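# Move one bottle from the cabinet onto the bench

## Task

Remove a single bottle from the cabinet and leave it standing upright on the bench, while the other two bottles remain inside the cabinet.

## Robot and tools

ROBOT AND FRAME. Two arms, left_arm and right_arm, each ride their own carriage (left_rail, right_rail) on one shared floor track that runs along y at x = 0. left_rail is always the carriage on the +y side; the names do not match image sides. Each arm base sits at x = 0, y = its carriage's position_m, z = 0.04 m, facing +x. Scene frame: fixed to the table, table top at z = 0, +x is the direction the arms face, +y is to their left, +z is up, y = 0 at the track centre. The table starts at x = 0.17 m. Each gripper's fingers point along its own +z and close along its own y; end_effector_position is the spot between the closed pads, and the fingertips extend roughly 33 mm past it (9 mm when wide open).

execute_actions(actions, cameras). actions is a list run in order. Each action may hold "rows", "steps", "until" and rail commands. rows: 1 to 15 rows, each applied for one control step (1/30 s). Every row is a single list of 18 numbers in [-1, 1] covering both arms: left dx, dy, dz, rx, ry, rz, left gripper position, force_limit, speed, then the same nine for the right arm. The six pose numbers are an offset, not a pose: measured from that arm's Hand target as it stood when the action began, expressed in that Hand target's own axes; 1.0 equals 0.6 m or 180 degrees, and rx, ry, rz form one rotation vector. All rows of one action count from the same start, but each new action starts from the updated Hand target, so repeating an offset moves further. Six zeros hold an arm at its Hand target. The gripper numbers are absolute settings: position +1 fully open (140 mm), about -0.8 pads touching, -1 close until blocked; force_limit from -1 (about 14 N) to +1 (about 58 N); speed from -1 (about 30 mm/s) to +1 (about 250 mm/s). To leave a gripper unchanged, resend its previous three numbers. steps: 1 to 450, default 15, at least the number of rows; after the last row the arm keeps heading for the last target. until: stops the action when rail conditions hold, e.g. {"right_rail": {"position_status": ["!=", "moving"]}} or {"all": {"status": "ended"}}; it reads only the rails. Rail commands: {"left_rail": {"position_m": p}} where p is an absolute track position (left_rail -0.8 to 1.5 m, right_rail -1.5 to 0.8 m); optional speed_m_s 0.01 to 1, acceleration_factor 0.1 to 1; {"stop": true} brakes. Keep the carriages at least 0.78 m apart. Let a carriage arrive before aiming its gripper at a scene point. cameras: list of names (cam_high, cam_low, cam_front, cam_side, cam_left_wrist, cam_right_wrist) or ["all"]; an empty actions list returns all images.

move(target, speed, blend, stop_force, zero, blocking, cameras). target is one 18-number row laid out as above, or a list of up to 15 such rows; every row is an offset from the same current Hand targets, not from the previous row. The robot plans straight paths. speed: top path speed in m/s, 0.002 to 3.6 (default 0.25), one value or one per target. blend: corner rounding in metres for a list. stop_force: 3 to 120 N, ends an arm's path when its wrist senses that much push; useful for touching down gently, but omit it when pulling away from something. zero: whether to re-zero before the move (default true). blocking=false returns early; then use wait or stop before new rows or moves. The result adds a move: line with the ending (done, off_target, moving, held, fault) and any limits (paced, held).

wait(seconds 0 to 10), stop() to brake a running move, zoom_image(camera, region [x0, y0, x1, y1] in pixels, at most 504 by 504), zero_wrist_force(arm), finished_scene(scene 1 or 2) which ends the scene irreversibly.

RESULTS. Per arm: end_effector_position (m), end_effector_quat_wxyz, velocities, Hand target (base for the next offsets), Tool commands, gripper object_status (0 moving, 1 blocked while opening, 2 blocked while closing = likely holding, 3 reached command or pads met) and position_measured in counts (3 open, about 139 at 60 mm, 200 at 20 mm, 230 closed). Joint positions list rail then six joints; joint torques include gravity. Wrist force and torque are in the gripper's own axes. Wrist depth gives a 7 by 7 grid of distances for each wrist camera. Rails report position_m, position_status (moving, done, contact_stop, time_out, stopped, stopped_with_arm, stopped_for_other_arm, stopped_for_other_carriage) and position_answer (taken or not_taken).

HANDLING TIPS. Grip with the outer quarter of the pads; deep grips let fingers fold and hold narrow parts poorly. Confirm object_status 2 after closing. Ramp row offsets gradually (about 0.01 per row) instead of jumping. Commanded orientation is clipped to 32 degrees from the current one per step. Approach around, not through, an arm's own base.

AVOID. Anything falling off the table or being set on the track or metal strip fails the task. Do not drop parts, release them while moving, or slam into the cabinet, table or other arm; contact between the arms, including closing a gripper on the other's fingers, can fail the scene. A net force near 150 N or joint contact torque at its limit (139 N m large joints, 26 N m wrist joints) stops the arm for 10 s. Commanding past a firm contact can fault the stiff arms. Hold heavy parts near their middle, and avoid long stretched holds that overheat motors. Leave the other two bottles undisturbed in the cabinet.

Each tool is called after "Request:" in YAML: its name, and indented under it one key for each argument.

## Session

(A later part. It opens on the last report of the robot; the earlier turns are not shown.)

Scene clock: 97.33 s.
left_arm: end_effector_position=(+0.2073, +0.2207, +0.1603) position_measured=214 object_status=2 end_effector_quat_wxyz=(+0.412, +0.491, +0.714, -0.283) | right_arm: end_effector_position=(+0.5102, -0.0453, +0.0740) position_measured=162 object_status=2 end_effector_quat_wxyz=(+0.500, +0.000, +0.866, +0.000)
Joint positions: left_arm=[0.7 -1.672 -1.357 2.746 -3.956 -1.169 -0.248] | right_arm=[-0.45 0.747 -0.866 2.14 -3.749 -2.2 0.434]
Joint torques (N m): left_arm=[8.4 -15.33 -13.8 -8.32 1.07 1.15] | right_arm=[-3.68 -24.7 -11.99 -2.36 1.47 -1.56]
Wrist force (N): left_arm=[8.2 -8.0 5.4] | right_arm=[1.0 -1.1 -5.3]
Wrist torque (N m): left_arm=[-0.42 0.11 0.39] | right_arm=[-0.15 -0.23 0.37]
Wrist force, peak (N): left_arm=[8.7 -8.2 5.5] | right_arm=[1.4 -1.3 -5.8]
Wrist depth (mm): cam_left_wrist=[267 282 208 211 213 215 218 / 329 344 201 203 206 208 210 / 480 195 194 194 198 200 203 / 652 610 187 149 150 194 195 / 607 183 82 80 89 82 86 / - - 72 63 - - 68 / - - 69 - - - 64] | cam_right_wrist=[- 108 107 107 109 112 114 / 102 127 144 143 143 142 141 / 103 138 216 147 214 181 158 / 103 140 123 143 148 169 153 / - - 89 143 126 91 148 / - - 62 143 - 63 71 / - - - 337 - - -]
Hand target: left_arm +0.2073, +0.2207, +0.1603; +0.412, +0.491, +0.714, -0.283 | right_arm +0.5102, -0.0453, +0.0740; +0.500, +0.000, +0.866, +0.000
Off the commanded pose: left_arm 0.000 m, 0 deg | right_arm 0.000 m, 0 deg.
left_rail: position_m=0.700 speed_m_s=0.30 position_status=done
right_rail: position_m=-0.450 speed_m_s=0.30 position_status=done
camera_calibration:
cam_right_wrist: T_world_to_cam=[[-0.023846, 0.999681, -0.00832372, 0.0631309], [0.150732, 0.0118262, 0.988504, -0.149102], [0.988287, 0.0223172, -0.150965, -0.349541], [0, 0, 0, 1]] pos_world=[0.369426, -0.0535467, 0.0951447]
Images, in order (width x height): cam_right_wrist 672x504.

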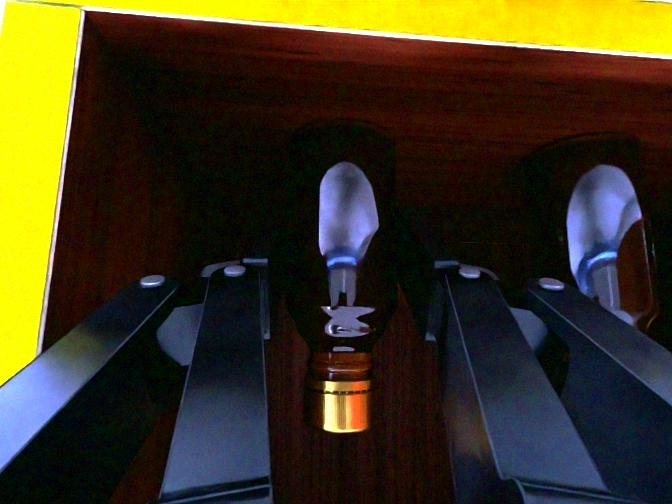

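Request:
move:
  target: [0, 0, 0, 0, 0, 0, -1, 0.0, -1, -0.0433, 0, -0.025, 0, 0, 0, -1, -0.1, -1]
  speed: 0.04
  cameras: ["cam_right_wrist", "cam_front"]

Scene clock: 98.97 s.
left_arm: end_effector_position=(+0.2073, +0.2207, +0.1603) position_measured=214 object_status=2 end_effector_quat_wxyz=(+0.412, +0.491, +0.714, -0.283) | right_arm: end_effector_position=(+0.5102, -0.0453, +0.1038) position_measured=162 object_status=2 end_effector_quat_wxyz=(+0.500, +0.000, +0.866, +0.000)
Joint positions: left_arm=[0.7 -1.672 -1.357 2.746 -3.956 -1.169 -0.248] | right_arm=[-0.45 0.747 -0.945 2.148 -3.677 -2.2 0.434]
Joint torques (N m): left_arm=[8.61 -15.22 -13.85 -8.41 1.13 1.23] | right_arm=[-3.2 -51.04 -3.44 -2.49 -2.44 1.8]
Wrist force (N): left_arm=[8.5 -7.9 5.7] | right_arm=[5.2 -1.0 -1.6]
Wrist torque (N m): left_arm=[-0.41 0.06 0.38] | right_arm=[-0.14 -0.26 0.32]
Wrist force, peak (N): left_arm=[8.6 -8.6 5.7] | right_arm=[6.0 -0.8 -1.3]
Wrist depth (mm): cam_left_wrist=[266 282 208 211 213 216 218 / 349 331 201 203 205 208 210 / 477 439 194 194 197 200 202 / 657 618 187 149 150 194 196 / 585 183 82 80 89 82 86 / - - 72 63 - - 68 / - - 69 - - - 64] | cam_right_wrist=[- 136 149 149 148 148 147 / 102 137 200 175 198 174 163 / 103 139 251 148 299 181 157 / 103 139 123 143 148 384 158 / - - 89 143 125 90 159 / - - 62 143 - 63 71 / - - - 342 - - -]
Hand target: left_arm +0.2073, +0.2207, +0.1603; +0.412, +0.491, +0.714, -0.283 | right_arm +0.5102, -0.0453, +0.1040; +0.500, +0.000, +0.866, +0.000
Off the commanded pose: left_arm 0.000 m, 0 deg | right_arm 0.000 m, 0 deg.
left_rail: position_m=0.700 speed_m_s=0.30 position_status=done
right_rail: position_m=-0.450 speed_m_s=0.30 position_status=done
move: done
camera_calibration:
cam_right_wrist: T_world_to_cam=[[-0.0238466, 0.999681, -0.0083272, 0.0633804], [0.150731, 0.0118297, 0.988504, -0.178658], [0.988287, 0.0223173, -0.150965, -0.345027], [0, 0, 0, 1]] pos_world=[0.369426, -0.0535467, 0.125045]
Images, in order (width x height): cam_front 672x504, cam_right_wrist 672x504.

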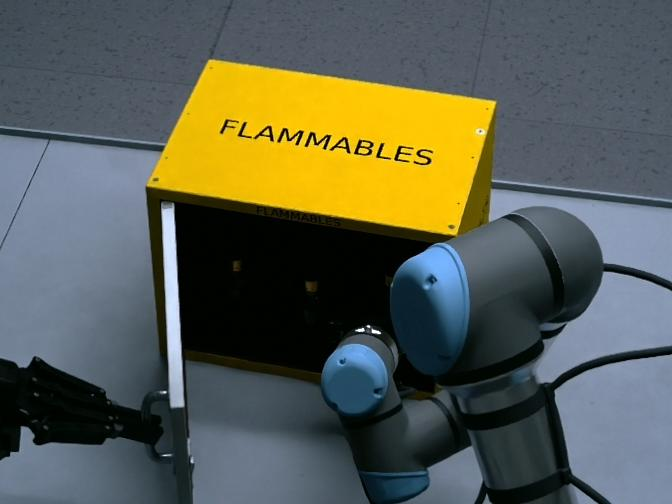

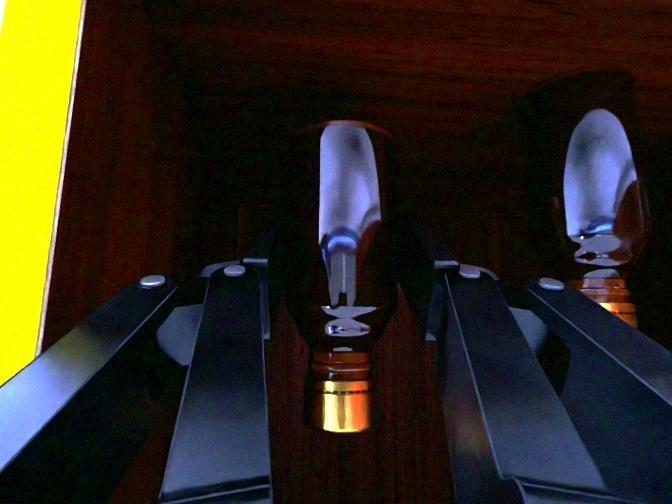

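Request:
move:
  target: [0, 0, 0, 0, 0, 0, -1, 0.0, -1, 0.1378, 0, -0.3053, 0, 0, 0, -1, -0.1, -1]
  speed: 0.08
  cameras: ["cam_right_wrist", "cam_front", "cam_side"]

Scene clock: 103.47 s.
left_arm: end_effector_position=(+0.2073, +0.2207, +0.1603) position_measured=214 object_status=2 end_effector_quat_wxyz=(+0.412, +0.491, +0.714, -0.283) | right_arm: end_effector_position=(+0.3103, -0.0453, +0.1240) position_measured=162 object_status=2 end_effector_quat_wxyz=(+0.500, +0.000, +0.866, +0.000)
Joint positions: left_arm=[0.7 -1.672 -1.357 2.746 -3.956 -1.169 -0.248] | right_arm=[-0.45 1.136 -1.151 2.383 -3.432 -2.474 0.822]
Joint torques (N m): left_arm=[8.12 -15.42 -13.56 -8.13 1.2 1.25] | right_arm=[10.2 -43.2 -2.48 -2.45 -4.52 1.67]
Wrist force (N): left_arm=[8.6 -8.0 5.5] | right_arm=[5.2 -0.8 -1.6]
Wrist torque (N m): left_arm=[-0.41 0.03 0.37] | right_arm=[-0.10 -0.29 0.12]
Wrist force, peak (N): left_arm=[8.5 -8.4 5.9] | right_arm=[5.8 -0.7 -2.3]
Wrist depth (mm): cam_left_wrist=[261 282 208 211 215 215 218 / 329 347 201 204 205 207 210 / 479 437 194 195 197 199 203 / 650 610 187 149 150 194 196 / 654 183 82 80 89 82 86 / - - 72 63 - - 68 / - - 69 - - - 64] | cam_right_wrist=[206 204 204 203 201 202 201 / 278 275 273 239 269 270 268 / 423 421 330 147 327 356 350 / 578 - 111 143 148 515 386 / - - 83 143 125 90 345 / - - 62 144 - 63 71 / - - - 364 - - -]
Hand target: left_arm +0.2073, +0.2207, +0.1603; +0.412, +0.491, +0.714, -0.283 | right_arm +0.3103, -0.0453, +0.1240; +0.500, +0.000, +0.866, +0.000
Off the commanded pose: left_arm 0.000 m, 0 deg | right_arm 0.000 m, 0 deg.
left_rail: position_m=0.700 speed_m_s=0.30 position_status=done
right_rail: position_m=-0.450 speed_m_s=0.30 position_status=done
move: done
camera_calibration:
cam_right_wrist: T_world_to_cam=[[-0.0238466, 0.999681, -0.0083272, 0.0587809], [0.150731, 0.0118297, 0.988504, -0.168396], [0.988287, 0.0223173, -0.150965, -0.144434], [0, 0, 0, 1]] pos_world=[0.169526, -0.0535467, 0.145145]
Images, in order (width x height): cam_front 672x504, cam_side 672x504, cam_right_wrist 672x504.

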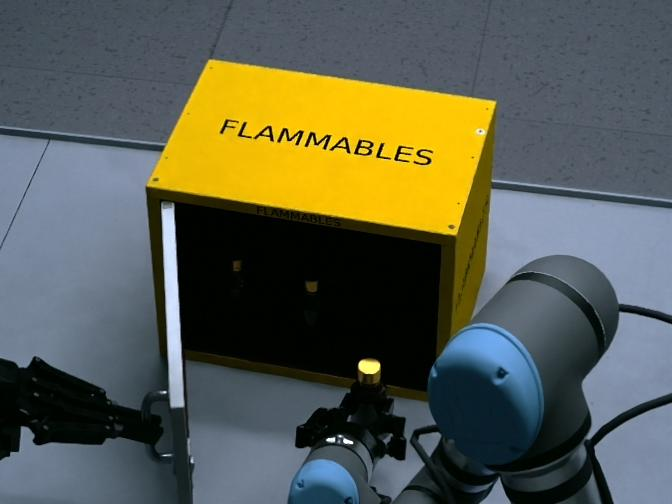

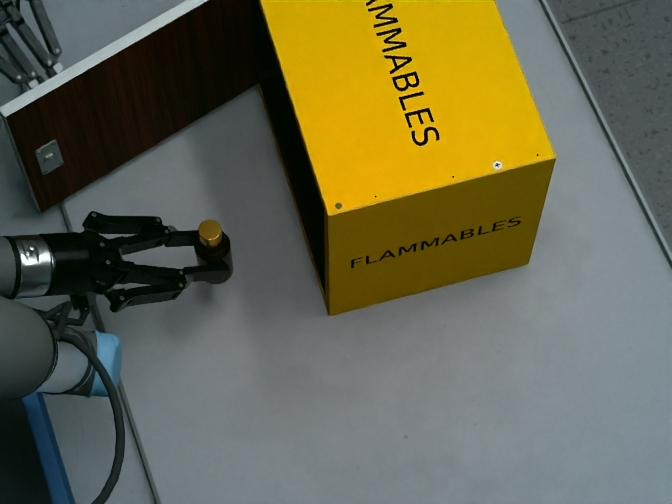

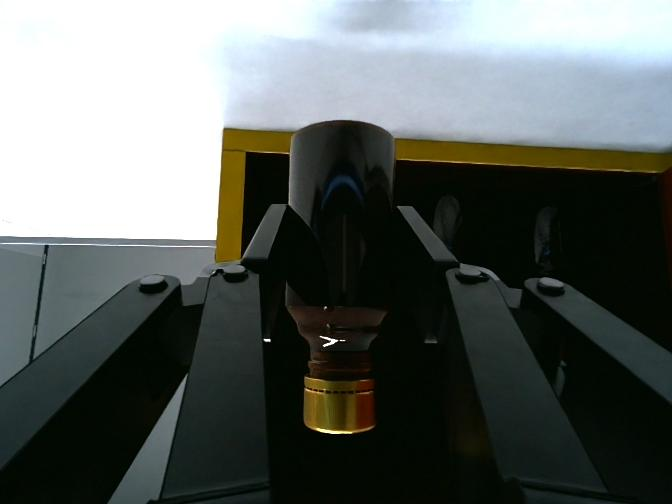

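Request:
execute_actions:
  actions:
    - {"right_rail": {"position_m": -0.80, "speed_m_s": 0.2, "acceleration_factor": 0.3}, "steps": 150, "until": {"right_rail": {"position_status": ["!=", "moving"]}}}
  cameras: ["cam_right_wrist", "cam_front", "cam_side"]

Scene clock: 106.63 s.
left_arm: end_effector_position=(+0.2073, +0.2207, +0.1603) position_measured=214 object_status=2 end_effector_quat_wxyz=(+0.412, +0.491, +0.714, -0.283) | right_arm: end_effector_position=(+0.3103, -0.3953, +0.1240) position_measured=162 object_status=2 end_effector_quat_wxyz=(+0.500, +0.000, +0.866, +0.000)
Joint positions: left_arm=[0.7 -1.672 -1.357 2.746 -3.956 -1.169 -0.248] | right_arm=[-0.8 1.136 -1.151 2.383 -3.432 -2.474 0.823]
Joint torques (N m): left_arm=[9.43 -15.21 -13.73 -8.4 1.28 1.14] | right_arm=[6.54 -39.28 -15.55 -2.92 -3.63 1.61]
Wrist force (N): left_arm=[8.2 -8.2 5.5] | right_arm=[5.2 -0.9 -1.5]
Wrist torque (N m): left_arm=[-0.47 0.12 0.38] | right_arm=[-0.13 -0.28 0.12]
Wrist force, peak (N): left_arm=[8.5 -8.4 5.6] | right_arm=[5.4 -1.2 -1.8]
Wrist depth (mm): cam_left_wrist=[262 282 208 210 213 215 218 / 350 350 201 203 205 208 209 / 478 414 194 194 197 200 202 / 1037 189 187 149 149 194 195 / 850 183 82 80 89 82 86 / - - 72 63 - - 68 / - - 69 - - - 64] | cam_right_wrist=[205 204 203 203 202 201 202 / 277 274 272 240 269 270 268 / 385 373 - 148 372 369 336 / - - 111 143 148 462 346 / - - 83 143 125 90 307 / - - 62 144 - 64 71 / - - - - - - -]
Hand target: left_arm +0.2073, +0.2207, +0.1603; +0.412, +0.491, +0.714, -0.283 | right_arm +0.3103, -0.3953, +0.1240; +0.500, +0.000, +0.866, +0.000
Tool commands: left_gripper/position=-1.0 left_gripper/force_limit=+0.0 left_gripper/speed=-1.0 right_gripper/position=-1.0 right_gripper/force_limit=-0.1 right_gripper/speed=-1.0
Off the commanded pose: left_arm 0.000 m, 0 deg | right_arm 0.000 m, 0 deg.
left_rail: position_m=0.700 speed_m_s=0.30 position_status=done
right_rail: position_m=-0.800 speed_m_s=0.20 position_status=done
camera_calibration:
cam_right_wrist: T_world_to_cam=[[-0.023846, 0.999681, -0.00832372, 0.408669], [0.150732, 0.0118262, 0.988504, -0.164257], [0.988287, 0.0223172, -0.150965, -0.136623], [0, 0, 0, 1]] pos_world=[0.169526, -0.403547, 0.145145]
Images, in order (width x height): cam_front 672x504, cam_side 672x504, cam_right_wrist 672x504.

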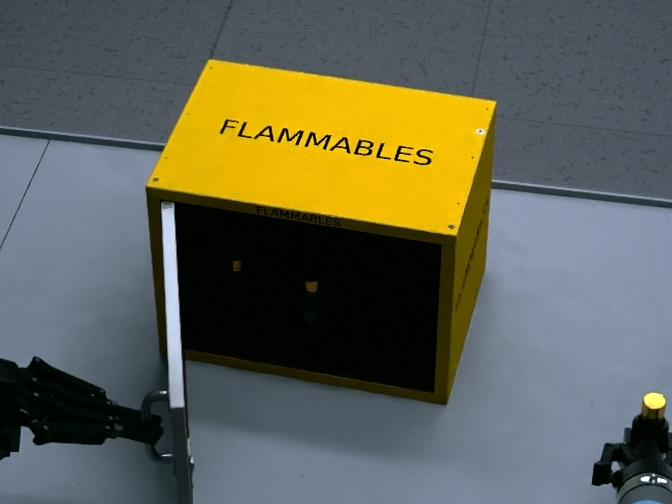

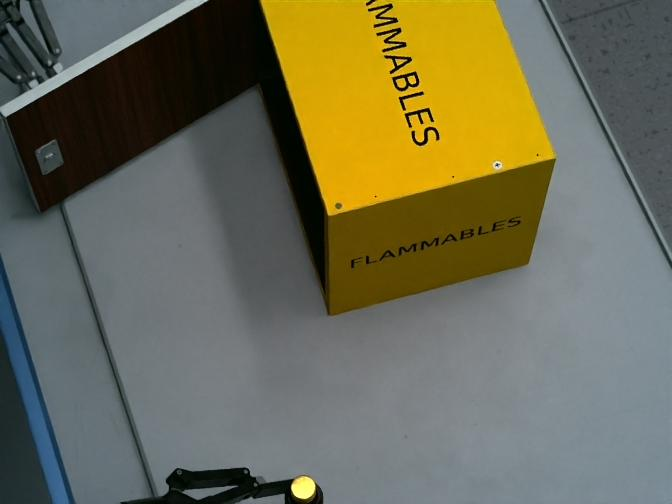

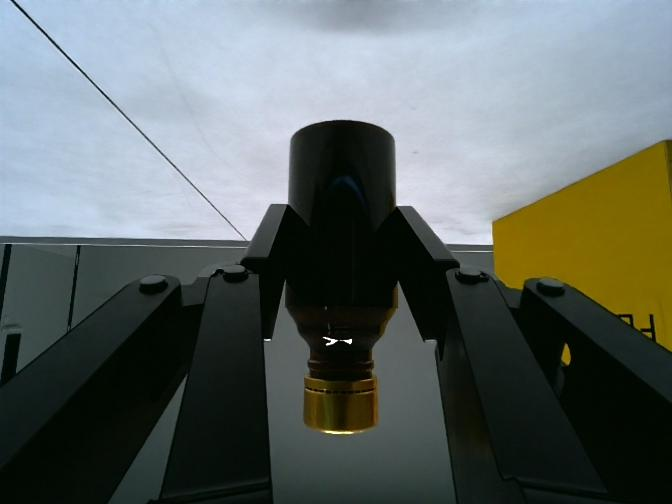

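Request:
move:
  target: [0, 0, 0, 0, 0, 0, -1, 0.0, -1, 0.0722, 0, 0.0417, 0, 0, 0, -1, -0.1, -1]
  speed: 0.06

Request:
zero_wrist_force:
  arm: "right_arm"

Request:
move:
  target: [0, 0, 0, 0, 0, 0, -1, 0.0, -1, 0.0577, 0, 0.0333, 0, 0, 0, -1, -0.1, -1]
  speed: 0.01
  stop_force: 3
  cameras: ["cam_right_wrist", "cam_side"]

Scene clock: 108.77 s.
left_arm: end_effector_position=(+0.2073, +0.2207, +0.1603) position_measured=214 object_status=2 end_effector_quat_wxyz=(+0.412, +0.491, +0.714, -0.283) | right_arm: end_effector_position=(+0.3102, -0.3953, +0.0740) position_measured=162 object_status=2 end_effector_quat_wxyz=(+0.500, +0.000, +0.866, +0.000)
Joint positions: left_arm=[0.7 -1.672 -1.357 2.746 -3.956 -1.169 -0.248] | right_arm=[-0.8 1.136 -0.986 2.38 -3.594 -2.474 0.823]
Joint torques (N m): left_arm=[9.67 -15.63 -14.8 -8.41 1.16 1.26] | right_arm=[-8.01 -18.66 -13.72 -5.07 -3.62 -1.69]
Wrist force (N): left_arm=[8.3 -8.1 5.7] | right_arm=[5.0 -0.8 -1.6]
Wrist torque (N m): left_arm=[-0.43 0.10 0.39] | right_arm=[-0.10 -0.24 0.33]
Wrist force, peak (N): left_arm=[8.5 -8.4 5.7] | right_arm=[5.9 -0.8 -1.5]
Wrist depth (mm): cam_left_wrist=[261 282 209 211 214 216 218 / 328 331 201 203 206 208 210 / 481 194 194 195 198 200 203 / - 189 186 140 137 193 196 / 872 183 82 80 89 82 86 / - - 72 63 - - 68 / - - 69 - - - 64] | cam_right_wrist=[141 134 134 133 132 132 132 / 180 180 179 156 177 176 175 / 277 275 273 148 266 266 263 / 399 477 111 143 147 444 350 / - - 83 143 125 90 309 / - - 62 143 - 63 71 / - - - - - - -]
Hand target: left_arm +0.2073, +0.2207, +0.1603; +0.412, +0.491, +0.714, -0.283 | right_arm +0.3103, -0.3953, +0.0740; +0.500, +0.000, +0.866, +0.000
Off the commanded pose: left_arm 0.000 m, 0 deg | right_arm 0.000 m, 0 deg.
left_rail: position_m=0.700 speed_m_s=0.30 position_status=done
right_rail: position_m=-0.800 speed_m_s=0.20 position_status=done
move: done

Wrist force sensor zeroed.

Scene clock: 111.80 s.
left_arm: end_effector_position=(+0.2073, +0.2207, +0.1603) position_measured=214 object_status=2 end_effector_quat_wxyz=(+0.412, +0.491, +0.714, -0.283) | right_arm: end_effector_position=(+0.3103, -0.3953, +0.0556) position_measured=162 object_status=2 end_effector_quat_wxyz=(+0.500, +0.000, +0.866, +0.000)
Joint positions: left_arm=[0.7 -1.672 -1.357 2.746 -3.956 -1.169 -0.248] | right_arm=[-0.8 1.136 -0.924 2.373 -3.649 -2.474 0.823]
Joint torques (N m): left_arm=[8.57 -14.27 -14.1 -8.1 1.38 1.22] | right_arm=[-6.66 -47.31 1.95 -2.34 -0.75 1.33]
Wrist force (N, zeroed by zero_wrist_force on right_arm): left_arm=[8.4 -7.9 5.1] | right_arm=[0.2 0.3 0.0]
Wrist torque (N m, zeroed by zero_wrist_force on right_arm): left_arm=[-0.41 0.06 0.37] | right_arm=[0.06 -0.08 0.01]
Wrist force, peak (N, zeroed by zero_wrist_force on right_arm): left_arm=[8.5 -8.4 5.6] | right_arm=[-8.2 -0.1 -5.3]
Wrist depth (mm): cam_left_wrist=[267 282 209 211 213 214 218 / 353 330 201 203 205 208 210 / 478 459 194 195 198 200 203 / 1001 661 187 140 138 194 196 / 841 183 82 80 89 82 86 / - - 72 63 - - 68 / - - 69 - - - 64] | cam_right_wrist=[108 108 107 107 112 106 106 / 146 145 144 144 143 142 141 / 223 222 218 148 216 216 212 / 465 382 114 143 148 363 319 / - - 83 143 125 90 310 / - - 62 144 - 63 71 / - - - - - - -]
Hand target: left_arm +0.2073, +0.2207, +0.1603; +0.412, +0.491, +0.714, -0.283 | right_arm +0.3103, -0.3953, +0.0556; +0.500, +0.000, +0.866, +0.000 (not the last commanded pose)
Off the commanded pose: left_arm 0.000 m, 0 deg | right_arm 0.022 m, 0 deg.
left_rail: position_m=0.700 speed_m_s=0.30 position_status=done
right_rail: position_m=-0.800 speed_m_s=0.20 position_status=done
move: contact (right_arm)
camera_calibration:
cam_right_wrist: T_world_to_cam=[[-0.0237484, 0.999683, -0.00834176, 0.408085], [0.15083, 0.0118315, 0.988489, -0.0966563], [0.988274, 0.0222168, -0.151063, -0.14698], [0, 0, 0, 1]] pos_world=[0.169526, -0.403547, 0.0767445]
Images, in order (width x height): cam_side 672x504, cam_right_wrist 672x504.

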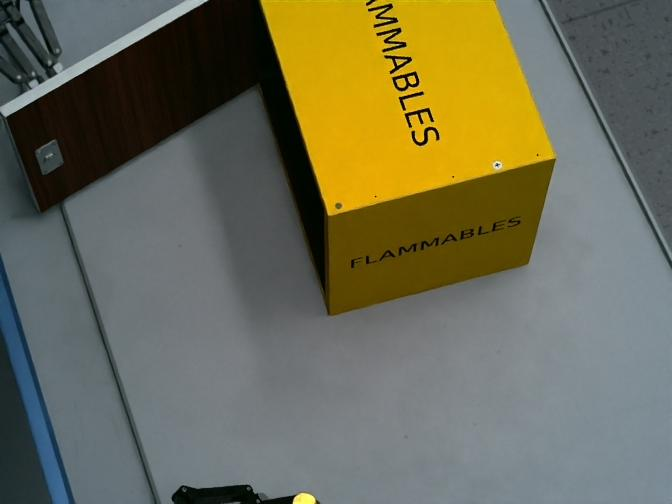

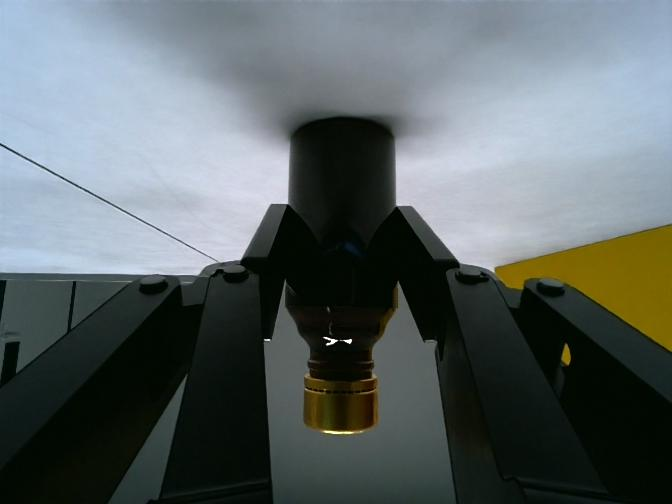

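Request:
execute_actions:
  actions:
    - {"rows": [[0,0,0,0,0,0,-1,0.0,-1,0.00029,0,0.00017,0,0,0,-1,-0.1,-1]], "steps": 20}

Scene clock: 113.03 s.
left_arm: end_effector_position=(+0.2073, +0.2207, +0.1603) position_measured=214 object_status=2 end_effector_quat_wxyz=(+0.412, +0.491, +0.714, -0.283) | right_arm: end_effector_position=(+0.3103, -0.3953, +0.0554) position_measured=162 object_status=2 end_effector_quat_wxyz=(+0.500, +0.000, +0.866, +0.000)
Joint positions: left_arm=[0.7 -1.672 -1.357 2.746 -3.956 -1.169 -0.248] | right_arm=[-0.8 1.136 -0.924 2.373 -3.65 -2.474 0.823]
Joint torques (N m): left_arm=[8.03 -17.05 -13.94 -8.09 1.25 1.12] | right_arm=[-5.66 -16.51 -9.64 -3.21 -3.27 1.11]
Wrist force (N, zeroed by zero_wrist_force on right_arm): left_arm=[8.7 -8.1 5.4] | right_arm=[-6.3 0.3 -4.9]
Wrist torque (N m, zeroed by zero_wrist_force on right_arm): left_arm=[-0.44 0.01 0.38] | right_arm=[-0.12 0.00 0.14]
Wrist force, peak (N, zeroed by zero_wrist_force on right_arm): left_arm=[8.8 -8.2 5.8] | right_arm=[-6.5 0.6 -4.7]
Wrist depth (mm): cam_left_wrist=[266 283 208 211 213 215 218 / 327 350 202 203 206 208 210 / 481 444 194 195 197 200 203 / - 656 187 149 123 194 195 / 888 183 82 80 83 82 86 / - - 72 63 - - 68 / - - 69 - - - 64] | cam_right_wrist=[108 108 107 107 112 106 106 / 145 145 143 143 143 134 141 / 223 221 219 148 196 215 213 / 383 330 114 143 148 414 348 / - - 83 143 125 90 87 / - - 62 144 - 63 71 / - - - - - - -]
Hand target: left_arm +0.2073, +0.2207, +0.1603; +0.412, +0.491, +0.714, -0.283 | right_arm +0.3103, -0.3953, +0.0554; +0.500, +0.000, +0.866, +0.000
Off the commanded pose: left_arm 0.000 m, 0 deg | right_arm 0.000 m, 0 deg.
left_rail: position_m=0.700 speed_m_s=0.30 position_status=done
right_rail: position_m=-0.800 speed_m_s=0.20 position_status=done

Request:
execute_actions:
  actions:
    - {"rows": [[0,0,0,0,0,0,-1,0.0,-1,0,0,0,0,0,0,0.1,-0.1,-1]], "steps": 75}
  cameras: ["cam_right_wrist", "cam_side"]

Scene clock: 116.10 s.
left_arm: end_effector_position=(+0.2073, +0.2207, +0.1603) position_measured=214 object_status=2 end_effector_quat_wxyz=(+0.412, +0.491, +0.714, -0.283) | right_arm: end_effector_position=(+0.3103, -0.3953, +0.0554) position_measured=117 object_status=3 end_effector_quat_wxyz=(+0.500, +0.000, +0.866, +0.000)
Joint positions: left_arm=[0.7 -1.672 -1.357 2.746 -3.956 -1.169 -0.248] | right_arm=[-0.8 1.136 -0.924 2.373 -3.65 -2.474 0.823]
Joint torques (N m): left_arm=[9.15 -16.01 -15.42 -8.41 1.28 0.93] | right_arm=[-4.48 -44.57 -10.35 -1.86 -3.01 -0.73]
Wrist force (N, zeroed by zero_wrist_force on right_arm): left_arm=[8.5 -8.1 5.5] | right_arm=[-2.2 0.0 -1.3]
Wrist torque (N m, zeroed by zero_wrist_force on right_arm): left_arm=[-0.45 0.04 0.38] | right_arm=[0.00 -0.07 0.01]
Wrist force, peak (N, zeroed by zero_wrist_force on right_arm): left_arm=[8.7 -8.4 5.4] | right_arm=[-6.9 0.0 -5.0]
Wrist depth (mm): cam_left_wrist=[267 283 208 211 212 216 218 / 314 331 201 203 206 208 211 / 478 461 194 195 198 200 202 / 865 189 187 149 150 194 196 / 938 183 82 80 89 82 86 / - - 72 63 - - 68 / - - 69 - - - 64] | cam_right_wrist=[108 108 107 106 112 106 106 / 145 144 144 143 142 141 141 / 223 221 219 148 196 242 213 / 385 324 138 143 144 362 335 / - 82 110 143 129 93 87 / - - - 144 - - 58 / - - - - - - -]
Hand target: left_arm +0.2073, +0.2207, +0.1603; +0.412, +0.491, +0.714, -0.283 | right_arm +0.3103, -0.3953, +0.0554; +0.500, +0.000, +0.866, +0.000
Off the commanded pose: left_arm 0.000 m, 0 deg | right_arm 0.000 m, 0 deg.
left_rail: position_m=0.700 speed_m_s=0.30 position_status=done
right_rail: position_m=-0.800 speed_m_s=0.20 position_status=done
camera_calibration:
cam_right_wrist: T_world_to_cam=[[-0.0237484, 0.999683, -0.00834176, 0.408083], [0.15083, 0.0118315, 0.988489, -0.0964586], [0.988274, 0.0222168, -0.151063, -0.14701], [0, 0, 0, 1]] pos_world=[0.169526, -0.403547, 0.0765445]
Images, in order (width x height): cam_side 672x504, cam_right_wrist 672x504.

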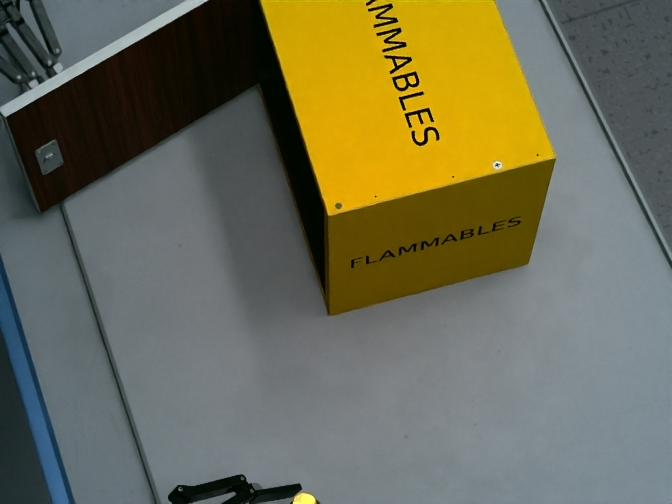

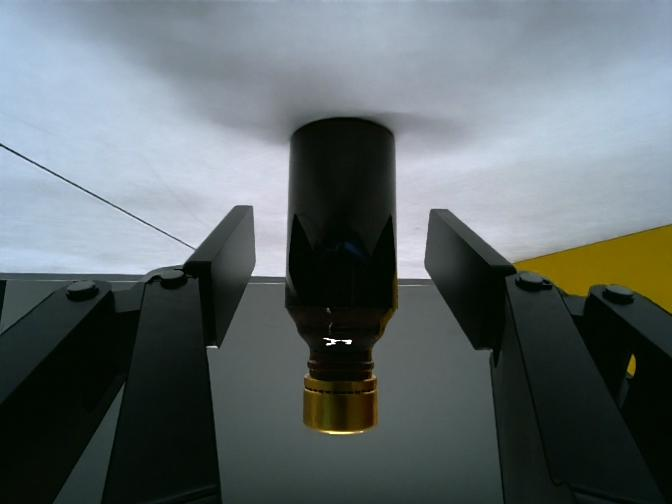

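Request:
move:
  target: [0, 0, 0, 0, 0, 0, -1, 0.0, -1, 0, 0, -0.22, 0, 0, 0, 0.1, -0.1, -1]
  speed: 0.1
  cameras: ["cam_right_wrist", "cam_front", "cam_high"]

Scene clock: 118.57 s.
left_arm: end_effector_position=(+0.2073, +0.2207, +0.1603) position_measured=214 object_status=2 end_effector_quat_wxyz=(+0.412, +0.491, +0.714, -0.283) | right_arm: end_effector_position=(+0.1960, -0.3953, +0.1214) position_measured=117 object_status=3 end_effector_quat_wxyz=(+0.500, +0.000, +0.866, +0.000)
Joint positions: left_arm=[0.7 -1.672 -1.357 2.746 -3.956 -1.169 -0.248] | right_arm=[-0.8 1.42 -1.265 2.403 -2.962 -2.599 1.276]
Joint torques (N m): left_arm=[9.41 -16.84 -13.98 -8.16 1.48 0.98] | right_arm=[9.09 -39.06 -18.16 -1.62 -4.4 1.75]
Wrist force (N, zeroed by zero_wrist_force on right_arm): left_arm=[8.4 -8.2 5.6] | right_arm=[-2.6 0.2 -1.3]
Wrist torque (N m, zeroed by zero_wrist_force on right_arm): left_arm=[-0.46 0.07 0.38] | right_arm=[0.03 0.02 -0.23]
Wrist force, peak (N, zeroed by zero_wrist_force on right_arm): left_arm=[8.6 -8.3 5.7] | right_arm=[-2.3 0.1 -2.2]
Wrist depth (mm): cam_left_wrist=[266 283 208 211 213 216 218 / 333 330 202 204 206 208 210 / 475 195 194 195 197 200 203 / 850 654 186 149 150 193 196 / 923 183 82 80 89 82 86 / - - 72 63 - - 68 / - - 69 - - - 64] | cam_right_wrist=[192 202 200 200 198 188 198 / 293 271 270 267 266 282 264 / 416 375 406 268 366 402 420 / 697 112 138 271 144 426 580 / - 82 120 - 129 93 87 / - - 4239 - - - 58 / - - - - - - -]
Hand target: left_arm +0.2073, +0.2207, +0.1603; +0.412, +0.491, +0.714, -0.283 | right_arm +0.1960, -0.3953, +0.1214; +0.500, +0.000, +0.866, +0.000
Off the commanded pose: left_arm 0.000 m, 0 deg | right_arm 0.000 m, 0 deg.
left_rail: position_m=0.700 speed_m_s=0.30 position_status=done
right_rail: position_m=-0.800 speed_m_s=0.20 position_status=done
move: done
camera_calibration:
cam_right_wrist: T_world_to_cam=[[-0.0239452, 0.999679, -0.00831095, 0.405924], [0.15073, 0.0118285, 0.988504, -0.144457], [0.988285, 0.0224172, -0.150965, -0.0240138], [0, 0, 0, 1]] pos_world=[0.0552264, -0.403547, 0.142545]
Images, in order (width x height): cam_high 672x504, cam_front 672x504, cam_right_wrist 672x504.

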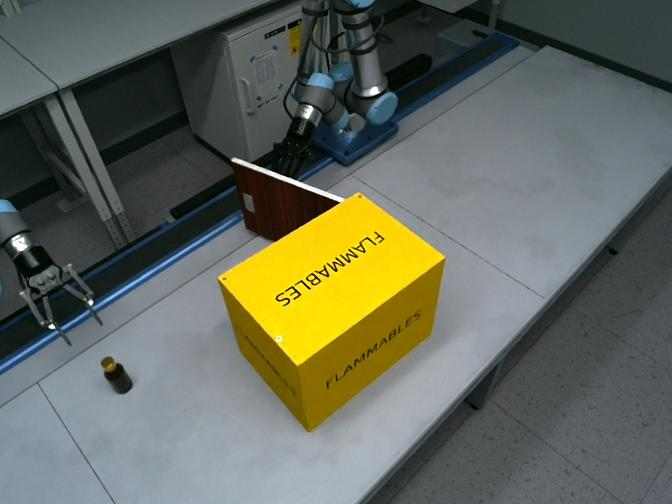

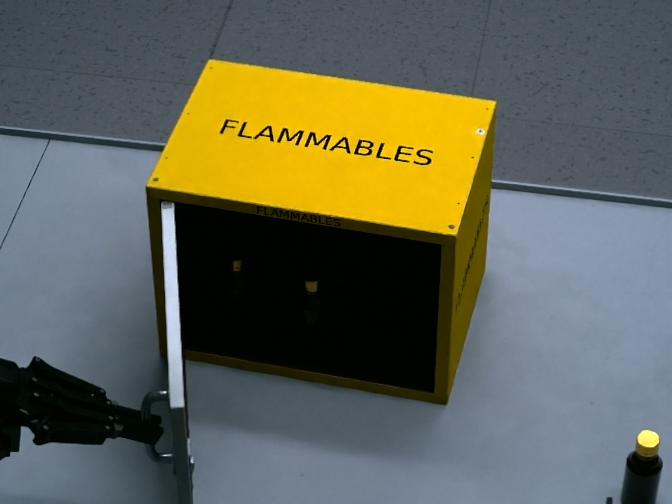

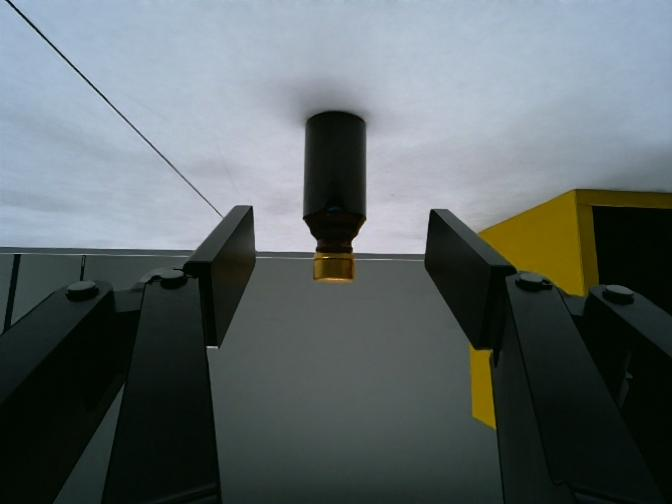

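Request:
move:
  target:
    - [-0.0196, -0.00862, 0.03358, -0.02406, 0, -0.01389, -1, 0.0, -1, 0, 0, 0, 0, 0, 0, 0.1, -0.1, -1]
    - [-0.0395, -0.014, 0.06775, -0.04811, 0, -0.02778, -1, 0.0, -1, 0, 0, 0, 0, 0, 0, 0.1, -0.1, -1]
    - [-0.05958, -0.01593, 0.10218, -0.07217, 0, -0.04167, -1, 0.0, -1, 0, 0, 0, 0, 0, 0, 0.1, -0.1, -1]
    - [-0.07967, -0.01438, 0.13663, -0.09623, 0, -0.05556, -1, 0.0, -1, 0, 0, 0, 0, 0, 0, 0.1, -0.1, -1]
    - [-0.09962, -0.00937, 0.17087, -0.12028, 0, -0.06944, -1, 0.0, -1, 0, 0, 0, 0, 0, 0, 0.1, -0.1, -1]
  speed: 0.05
  blend: 0.003

Scene clock: 124.80 s.
left_arm: end_effector_position=(+0.2446, +0.1080, +0.1608) position_measured=214 object_status=2 end_effector_quat_wxyz=(+0.464, +0.325, +0.803, -0.187) | right_arm: end_effector_position=(+0.1960, -0.3953, +0.1214) position_measured=117 object_status=3 end_effector_quat_wxyz=(+0.500, +0.000, +0.866, +0.000)
Joint positions: left_arm=[0.7 -1.779 -1.227 2.352 -3.44 -0.747 -0.673] | right_arm=[-0.8 1.42 -1.265 2.402 -2.962 -2.599 1.277]
Joint torques (N m): left_arm=[5.8 -29.67 -29.29 -5.84 6.29 -1.09] | right_arm=[9.08 -39.11 -18.33 -1.73 -4.37 1.73]
Wrist force (N, zeroed by zero_wrist_force on right_arm): left_arm=[13.8 -2.3 4.9] | right_arm=[-2.3 0.0 -1.4]
Wrist torque (N m, zeroed by zero_wrist_force on right_arm): left_arm=[-0.49 0.21 0.39] | right_arm=[-0.01 -0.06 -0.22]
Wrist force, peak (N, zeroed by zero_wrist_force on right_arm): left_arm=[15.2 -15.8 2.1] | right_arm=[-2.9 0.1 -1.5]
Wrist depth (mm): cam_left_wrist=[260 250 208 211 213 216 218 / 342 321 201 203 206 208 210 / 498 453 194 195 198 200 203 / 754 188 186 141 149 194 196 / - - 82 79 83 82 86 / - - 72 63 - - 68 / - - 69 - - - 64] | cam_right_wrist=[202 201 200 199 199 199 197 / 273 270 268 266 265 265 263 / 416 413 408 272 400 399 392 / - 599 139 271 144 473 587 / - 82 139 - - 93 87 / - - 5843 - - - 58 / - - - - - - -]
Hand target: left_arm +0.2446, +0.1079, +0.1608; +0.464, +0.324, +0.803, -0.187 | right_arm +0.1960, -0.3953, +0.1214; +0.500, +0.000, +0.866, +0.000
Off the commanded pose: left_arm 0.000 m, 0 deg | right_arm 0.000 m, 0 deg.
left_rail: position_m=0.700 speed_m_s=0.30 position_status=done
right_rail: position_m=-0.800 speed_m_s=0.20 position_status=done
move: done

Request:
move:
  target:
    - [-0.01944, -0.00883, 0.03367, -0.02406, 0, -0.01389, -1, 0.0, -1, 0, 0, 0, 0, 0, 0, 0.1, -0.1, -1]
    - [-0.03922, -0.01425, 0.06792, -0.04811, 0, -0.02778, -1, 0.0, -1, 0, 0, 0, 0, 0, 0, 0.1, -0.1, -1]
    - [-0.06314, -0.01617, 0.10936, -0.07698, 0, -0.04444, -1, 0.0, -1, 0, 0, 0, 0, 0, 0, 0.1, -0.1, -1]
    - [-0.08703, -0.01303, 0.15073, -0.10584, 0, -0.06111, -1, 0.0, -1, 0, 0, 0, 0, 0, 0, 0.1, -0.1, -1]
    - [-0.11063, -0.00495, 0.19162, -0.13471, 0, -0.07778, -1, 0.0, -1, 0, 0, 0, 0, 0, 0, 0.1, -0.1, -1]
  speed: 0.05
  blend: 0.003
  cameras: ["cam_front", "cam_side"]

Scene clock: 131.10 s.
left_arm: end_effector_position=(+0.3380, +0.0136, +0.1607) position_measured=214 object_status=2 end_effector_quat_wxyz=(+0.495, +0.121, +0.858, -0.070) | right_arm: end_effector_position=(+0.1960, -0.3953, +0.1214) position_measured=117 object_status=3 end_effector_quat_wxyz=(+0.500, +0.000, +0.866, +0.000)
Joint positions: left_arm=[0.7 -1.66 -1.003 1.781 -2.666 -0.554 -1.203] | right_arm=[-0.8 1.42 -1.265 2.402 -2.962 -2.599 1.277]
Joint torques (N m): left_arm=[3.21 -36.36 -34.66 -3.07 3.77 -1.16] | right_arm=[9.12 -38.86 -17.73 -1.87 -4.28 1.75]
Wrist force (N, zeroed by zero_wrist_force on right_arm): left_arm=[0.8 5.3 -1.3] | right_arm=[-2.6 0.3 -1.3]
Wrist torque (N m, zeroed by zero_wrist_force on right_arm): left_arm=[-0.43 -0.06 0.36] | right_arm=[0.05 0.01 -0.22]
Wrist force, peak (N, zeroed by zero_wrist_force on right_arm): left_arm=[14.6 -9.0 3.5] | right_arm=[-2.9 0.2 -1.4]
Wrist depth (mm): cam_left_wrist=[259 261 208 211 213 215 218 / 341 324 201 203 206 208 210 / 453 423 194 195 198 201 203 / - 187 185 149 150 194 196 / - - 82 80 89 82 86 / - - 72 63 - - 68 / - - 69 - - - 64] | cam_right_wrist=[203 201 200 200 199 198 197 / 273 271 269 266 266 247 264 / 417 409 372 269 394 440 400 / 713 - 139 267 144 476 573 / - 82 120 - - 93 87 / - - - - - - 58 / - - - - - - -]
Hand target: left_arm +0.3380, +0.0136, +0.1607; +0.495, +0.121, +0.858, -0.070 | right_arm +0.1960, -0.3953, +0.1214; +0.500, +0.000, +0.866, +0.000
Off the commanded pose: left_arm 0.000 m, 0 deg | right_arm 0.000 m, 0 deg.
left_rail: position_m=0.700 speed_m_s=0.30 position_status=done
right_rail: position_m=-0.800 speed_m_s=0.20 position_status=done
move: done
Images, in order (width x height): cam_front 672x504, cam_side 672x504.

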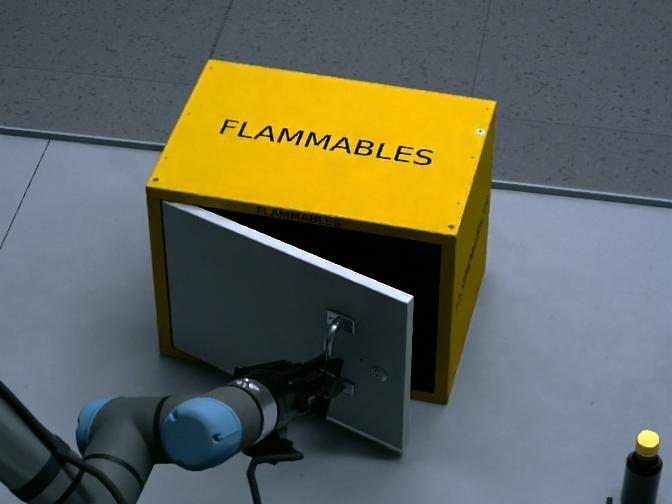

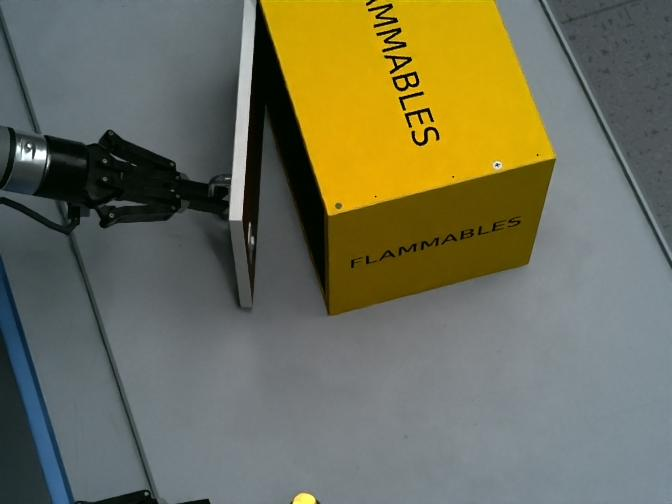

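Request:
move:
  target:
    - [-0.02333, -0.01013, 0.04041, -0.02887, 0, -0.01667, -1, 0.0, -1, 0, 0, 0, 0, 0, 0, 0.1, -0.1, -1]
    - [-0.04316, -0.01487, 0.07475, -0.05292, 0, -0.03056, -1, 0.0, -1, 0, 0, 0, 0, 0, 0, 0.1, -0.1, -1]
    - [-0.05993, -0.01643, 0.10379, -0.07698, 0, -0.04444, -1, 0.0, -1, 0, 0, 0, 0, 0, 0, 0.1, -0.1, -1]
  speed: 0.05
  blend: 0.003

Scene clock: 135.83 s.
left_arm: end_effector_position=(+0.4044, -0.0157, +0.1608) position_measured=214 object_status=2 end_effector_quat_wxyz=(+0.500, +0.000, +0.866, +0.000) | right_arm: end_effector_position=(+0.1960, -0.3953, +0.1214) position_measured=117 object_status=3 end_effector_quat_wxyz=(+0.500, +0.000, +0.866, +0.000)
Joint positions: left_arm=[0.7 -1.568 -0.846 1.396 -2.125 -0.524 -1.565] | right_arm=[-0.8 1.42 -1.265 2.402 -2.962 -2.599 1.277]
Joint torques (N m): left_arm=[1.68 -41.37 -31.73 -1.92 -0.25 -1.4] | right_arm=[9.28 -38.88 -18.42 -1.89 -4.24 1.71]
Wrist force (N, zeroed by zero_wrist_force on right_arm): left_arm=[-5.9 6.3 -3.8] | right_arm=[-2.2 0.1 -1.2]
Wrist torque (N m, zeroed by zero_wrist_force on right_arm): left_arm=[-0.17 -0.17 0.43] | right_arm=[0.01 -0.07 -0.22]
Wrist force, peak (N, zeroed by zero_wrist_force on right_arm): left_arm=[2.6 -10.3 -4.2] | right_arm=[-2.8 -0.2 -1.4]
Wrist depth (mm): cam_left_wrist=[260 237 207 210 213 217 220 / 341 216 200 203 206 209 213 / 536 208 193 194 198 201 204 / 4203 188 186 149 150 195 198 / - 181 82 80 89 82 86 / - - 72 63 - - 68 / - - 69 - - - 64] | cam_right_wrist=[203 202 201 199 208 198 198 / 271 272 270 267 266 266 263 / 417 415 409 275 403 361 394 / - 611 139 271 143 472 405 / - 82 110 - 143 93 87 / - - - - - - 58 / - - - - - - -]
Hand target: left_arm +0.4044, -0.0157, +0.1607; +0.500, +0.000, +0.866, +0.000 | right_arm +0.1960, -0.3953, +0.1214; +0.500, +0.000, +0.866, +0.000
Off the commanded pose: left_arm 0.000 m, 0 deg | right_arm 0.000 m, 0 deg.
left_rail: position_m=0.700 speed_m_s=0.30 position_status=done
right_rail: position_m=-0.800 speed_m_s=0.20 position_status=done
move: done

Request:
move:
  target: [-0.01135, -0.00417, 0.01866, 0, 0, 0, -1, 0.0, -1, 0, 0, 0, 0, 0, 0, 0.1, -0.1, -1]
  speed: 0.015
  stop_force: 15
  cameras: ["cam_front", "cam_side", "cam_left_wrist"]

Scene clock: 137.97 s.
left_arm: end_effector_position=(+0.4175, -0.0182, +0.1610) position_measured=214 object_status=2 end_effector_quat_wxyz=(+0.500, +0.000, +0.866, +0.000) | right_arm: end_effector_position=(+0.1960, -0.3953, +0.1214) position_measured=117 object_status=3 end_effector_quat_wxyz=(+0.500, +0.000, +0.866, +0.000)
Joint positions: left_arm=[0.7 -1.55 -0.832 1.378 -2.152 -0.524 -1.53] | right_arm=[-0.8 1.42 -1.265 2.402 -2.962 -2.599 1.277]
Joint torques (N m): left_arm=[8.33 -44.16 -32.14 -4.93 0.21 1.7] | right_arm=[8.77 -38.82 -18.37 -1.87 -4.19 1.69]
Wrist force (N, zeroed by zero_wrist_force on right_arm): left_arm=[0.8 -0.8 -4.0] | right_arm=[-2.4 0.0 -1.1]
Wrist torque (N m, zeroed by zero_wrist_force on right_arm): left_arm=[-0.63 -0.18 0.14] | right_arm=[0.00 -0.02 -0.22]
Wrist force, peak (N, zeroed by zero_wrist_force on right_arm): left_arm=[-6.0 7.2 -3.5] | right_arm=[-2.7 0.3 -1.5]
Wrist depth (mm): cam_left_wrist=[275 211 210 210 211 212 213 / 342 204 203 203 204 204 205 / 494 196 195 195 197 198 198 / 3736 189 188 140 137 191 192 / - 184 82 80 89 82 86 / - - 72 66 - - 68 / - - 69 - - - 64] | cam_right_wrist=[203 201 201 199 198 197 198 / 271 271 252 269 265 264 281 / 413 415 449 267 363 400 397 / 636 - 138 272 144 428 416 / - 82 111 - - 93 87 / - - - - - - 58 / - - - - - - -]
Hand target: left_arm +0.4175, -0.0182, +0.1610; +0.500, +0.000, +0.866, +0.000 | right_arm +0.1960, -0.3953, +0.1214; +0.500, +0.000, +0.866, +0.000
Off the commanded pose: left_arm 0.000 m, 0 deg | right_arm 0.000 m, 0 deg.
left_rail: position_m=0.700 speed_m_s=0.30 position_status=done
right_rail: position_m=-0.800 speed_m_s=0.20 position_status=done
move: done
camera_calibration:
cam_left_wrist: T_world_to_cam=[[0.0592871, 0.998116, 0.015797, 0.00994294], [0.175251, -0.0259862, 0.984181, -0.230742], [0.982737, -0.0555808, -0.176462, -0.238582], [0, 0, 0, 1]] pos_world=[0.274312, -0.0291809, 0.184834]
Images, in order (width x height): cam_front 672x504, cam_side 672x504, cam_left_wrist 672x504.

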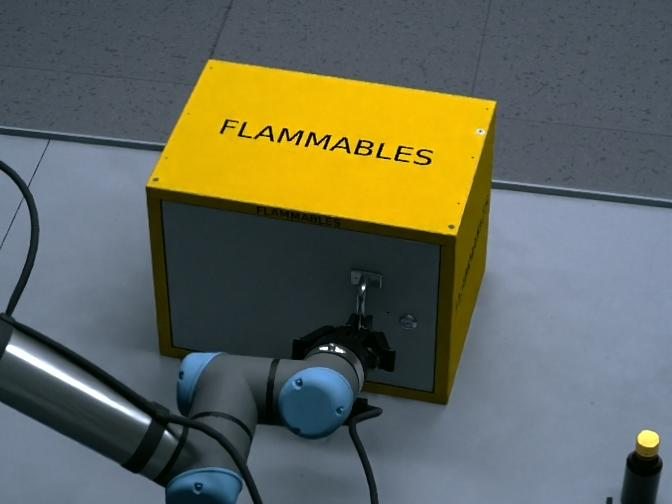

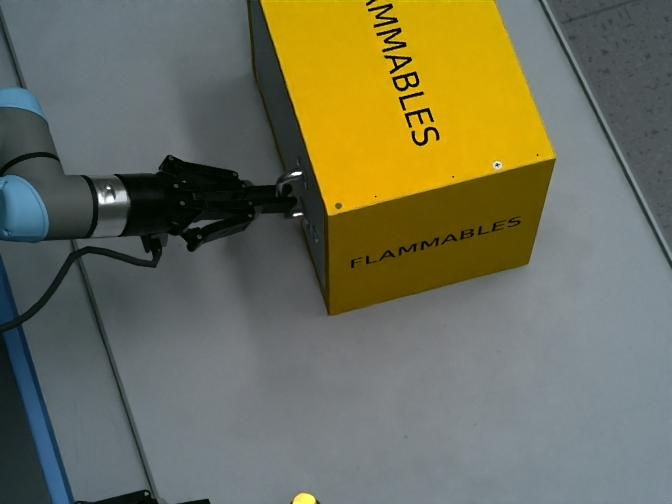

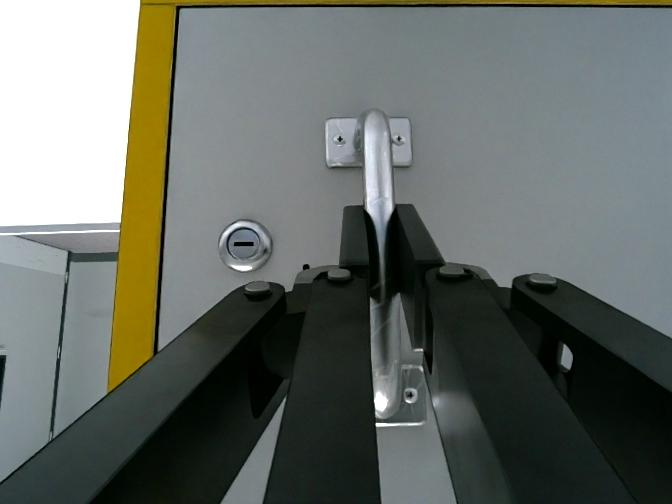

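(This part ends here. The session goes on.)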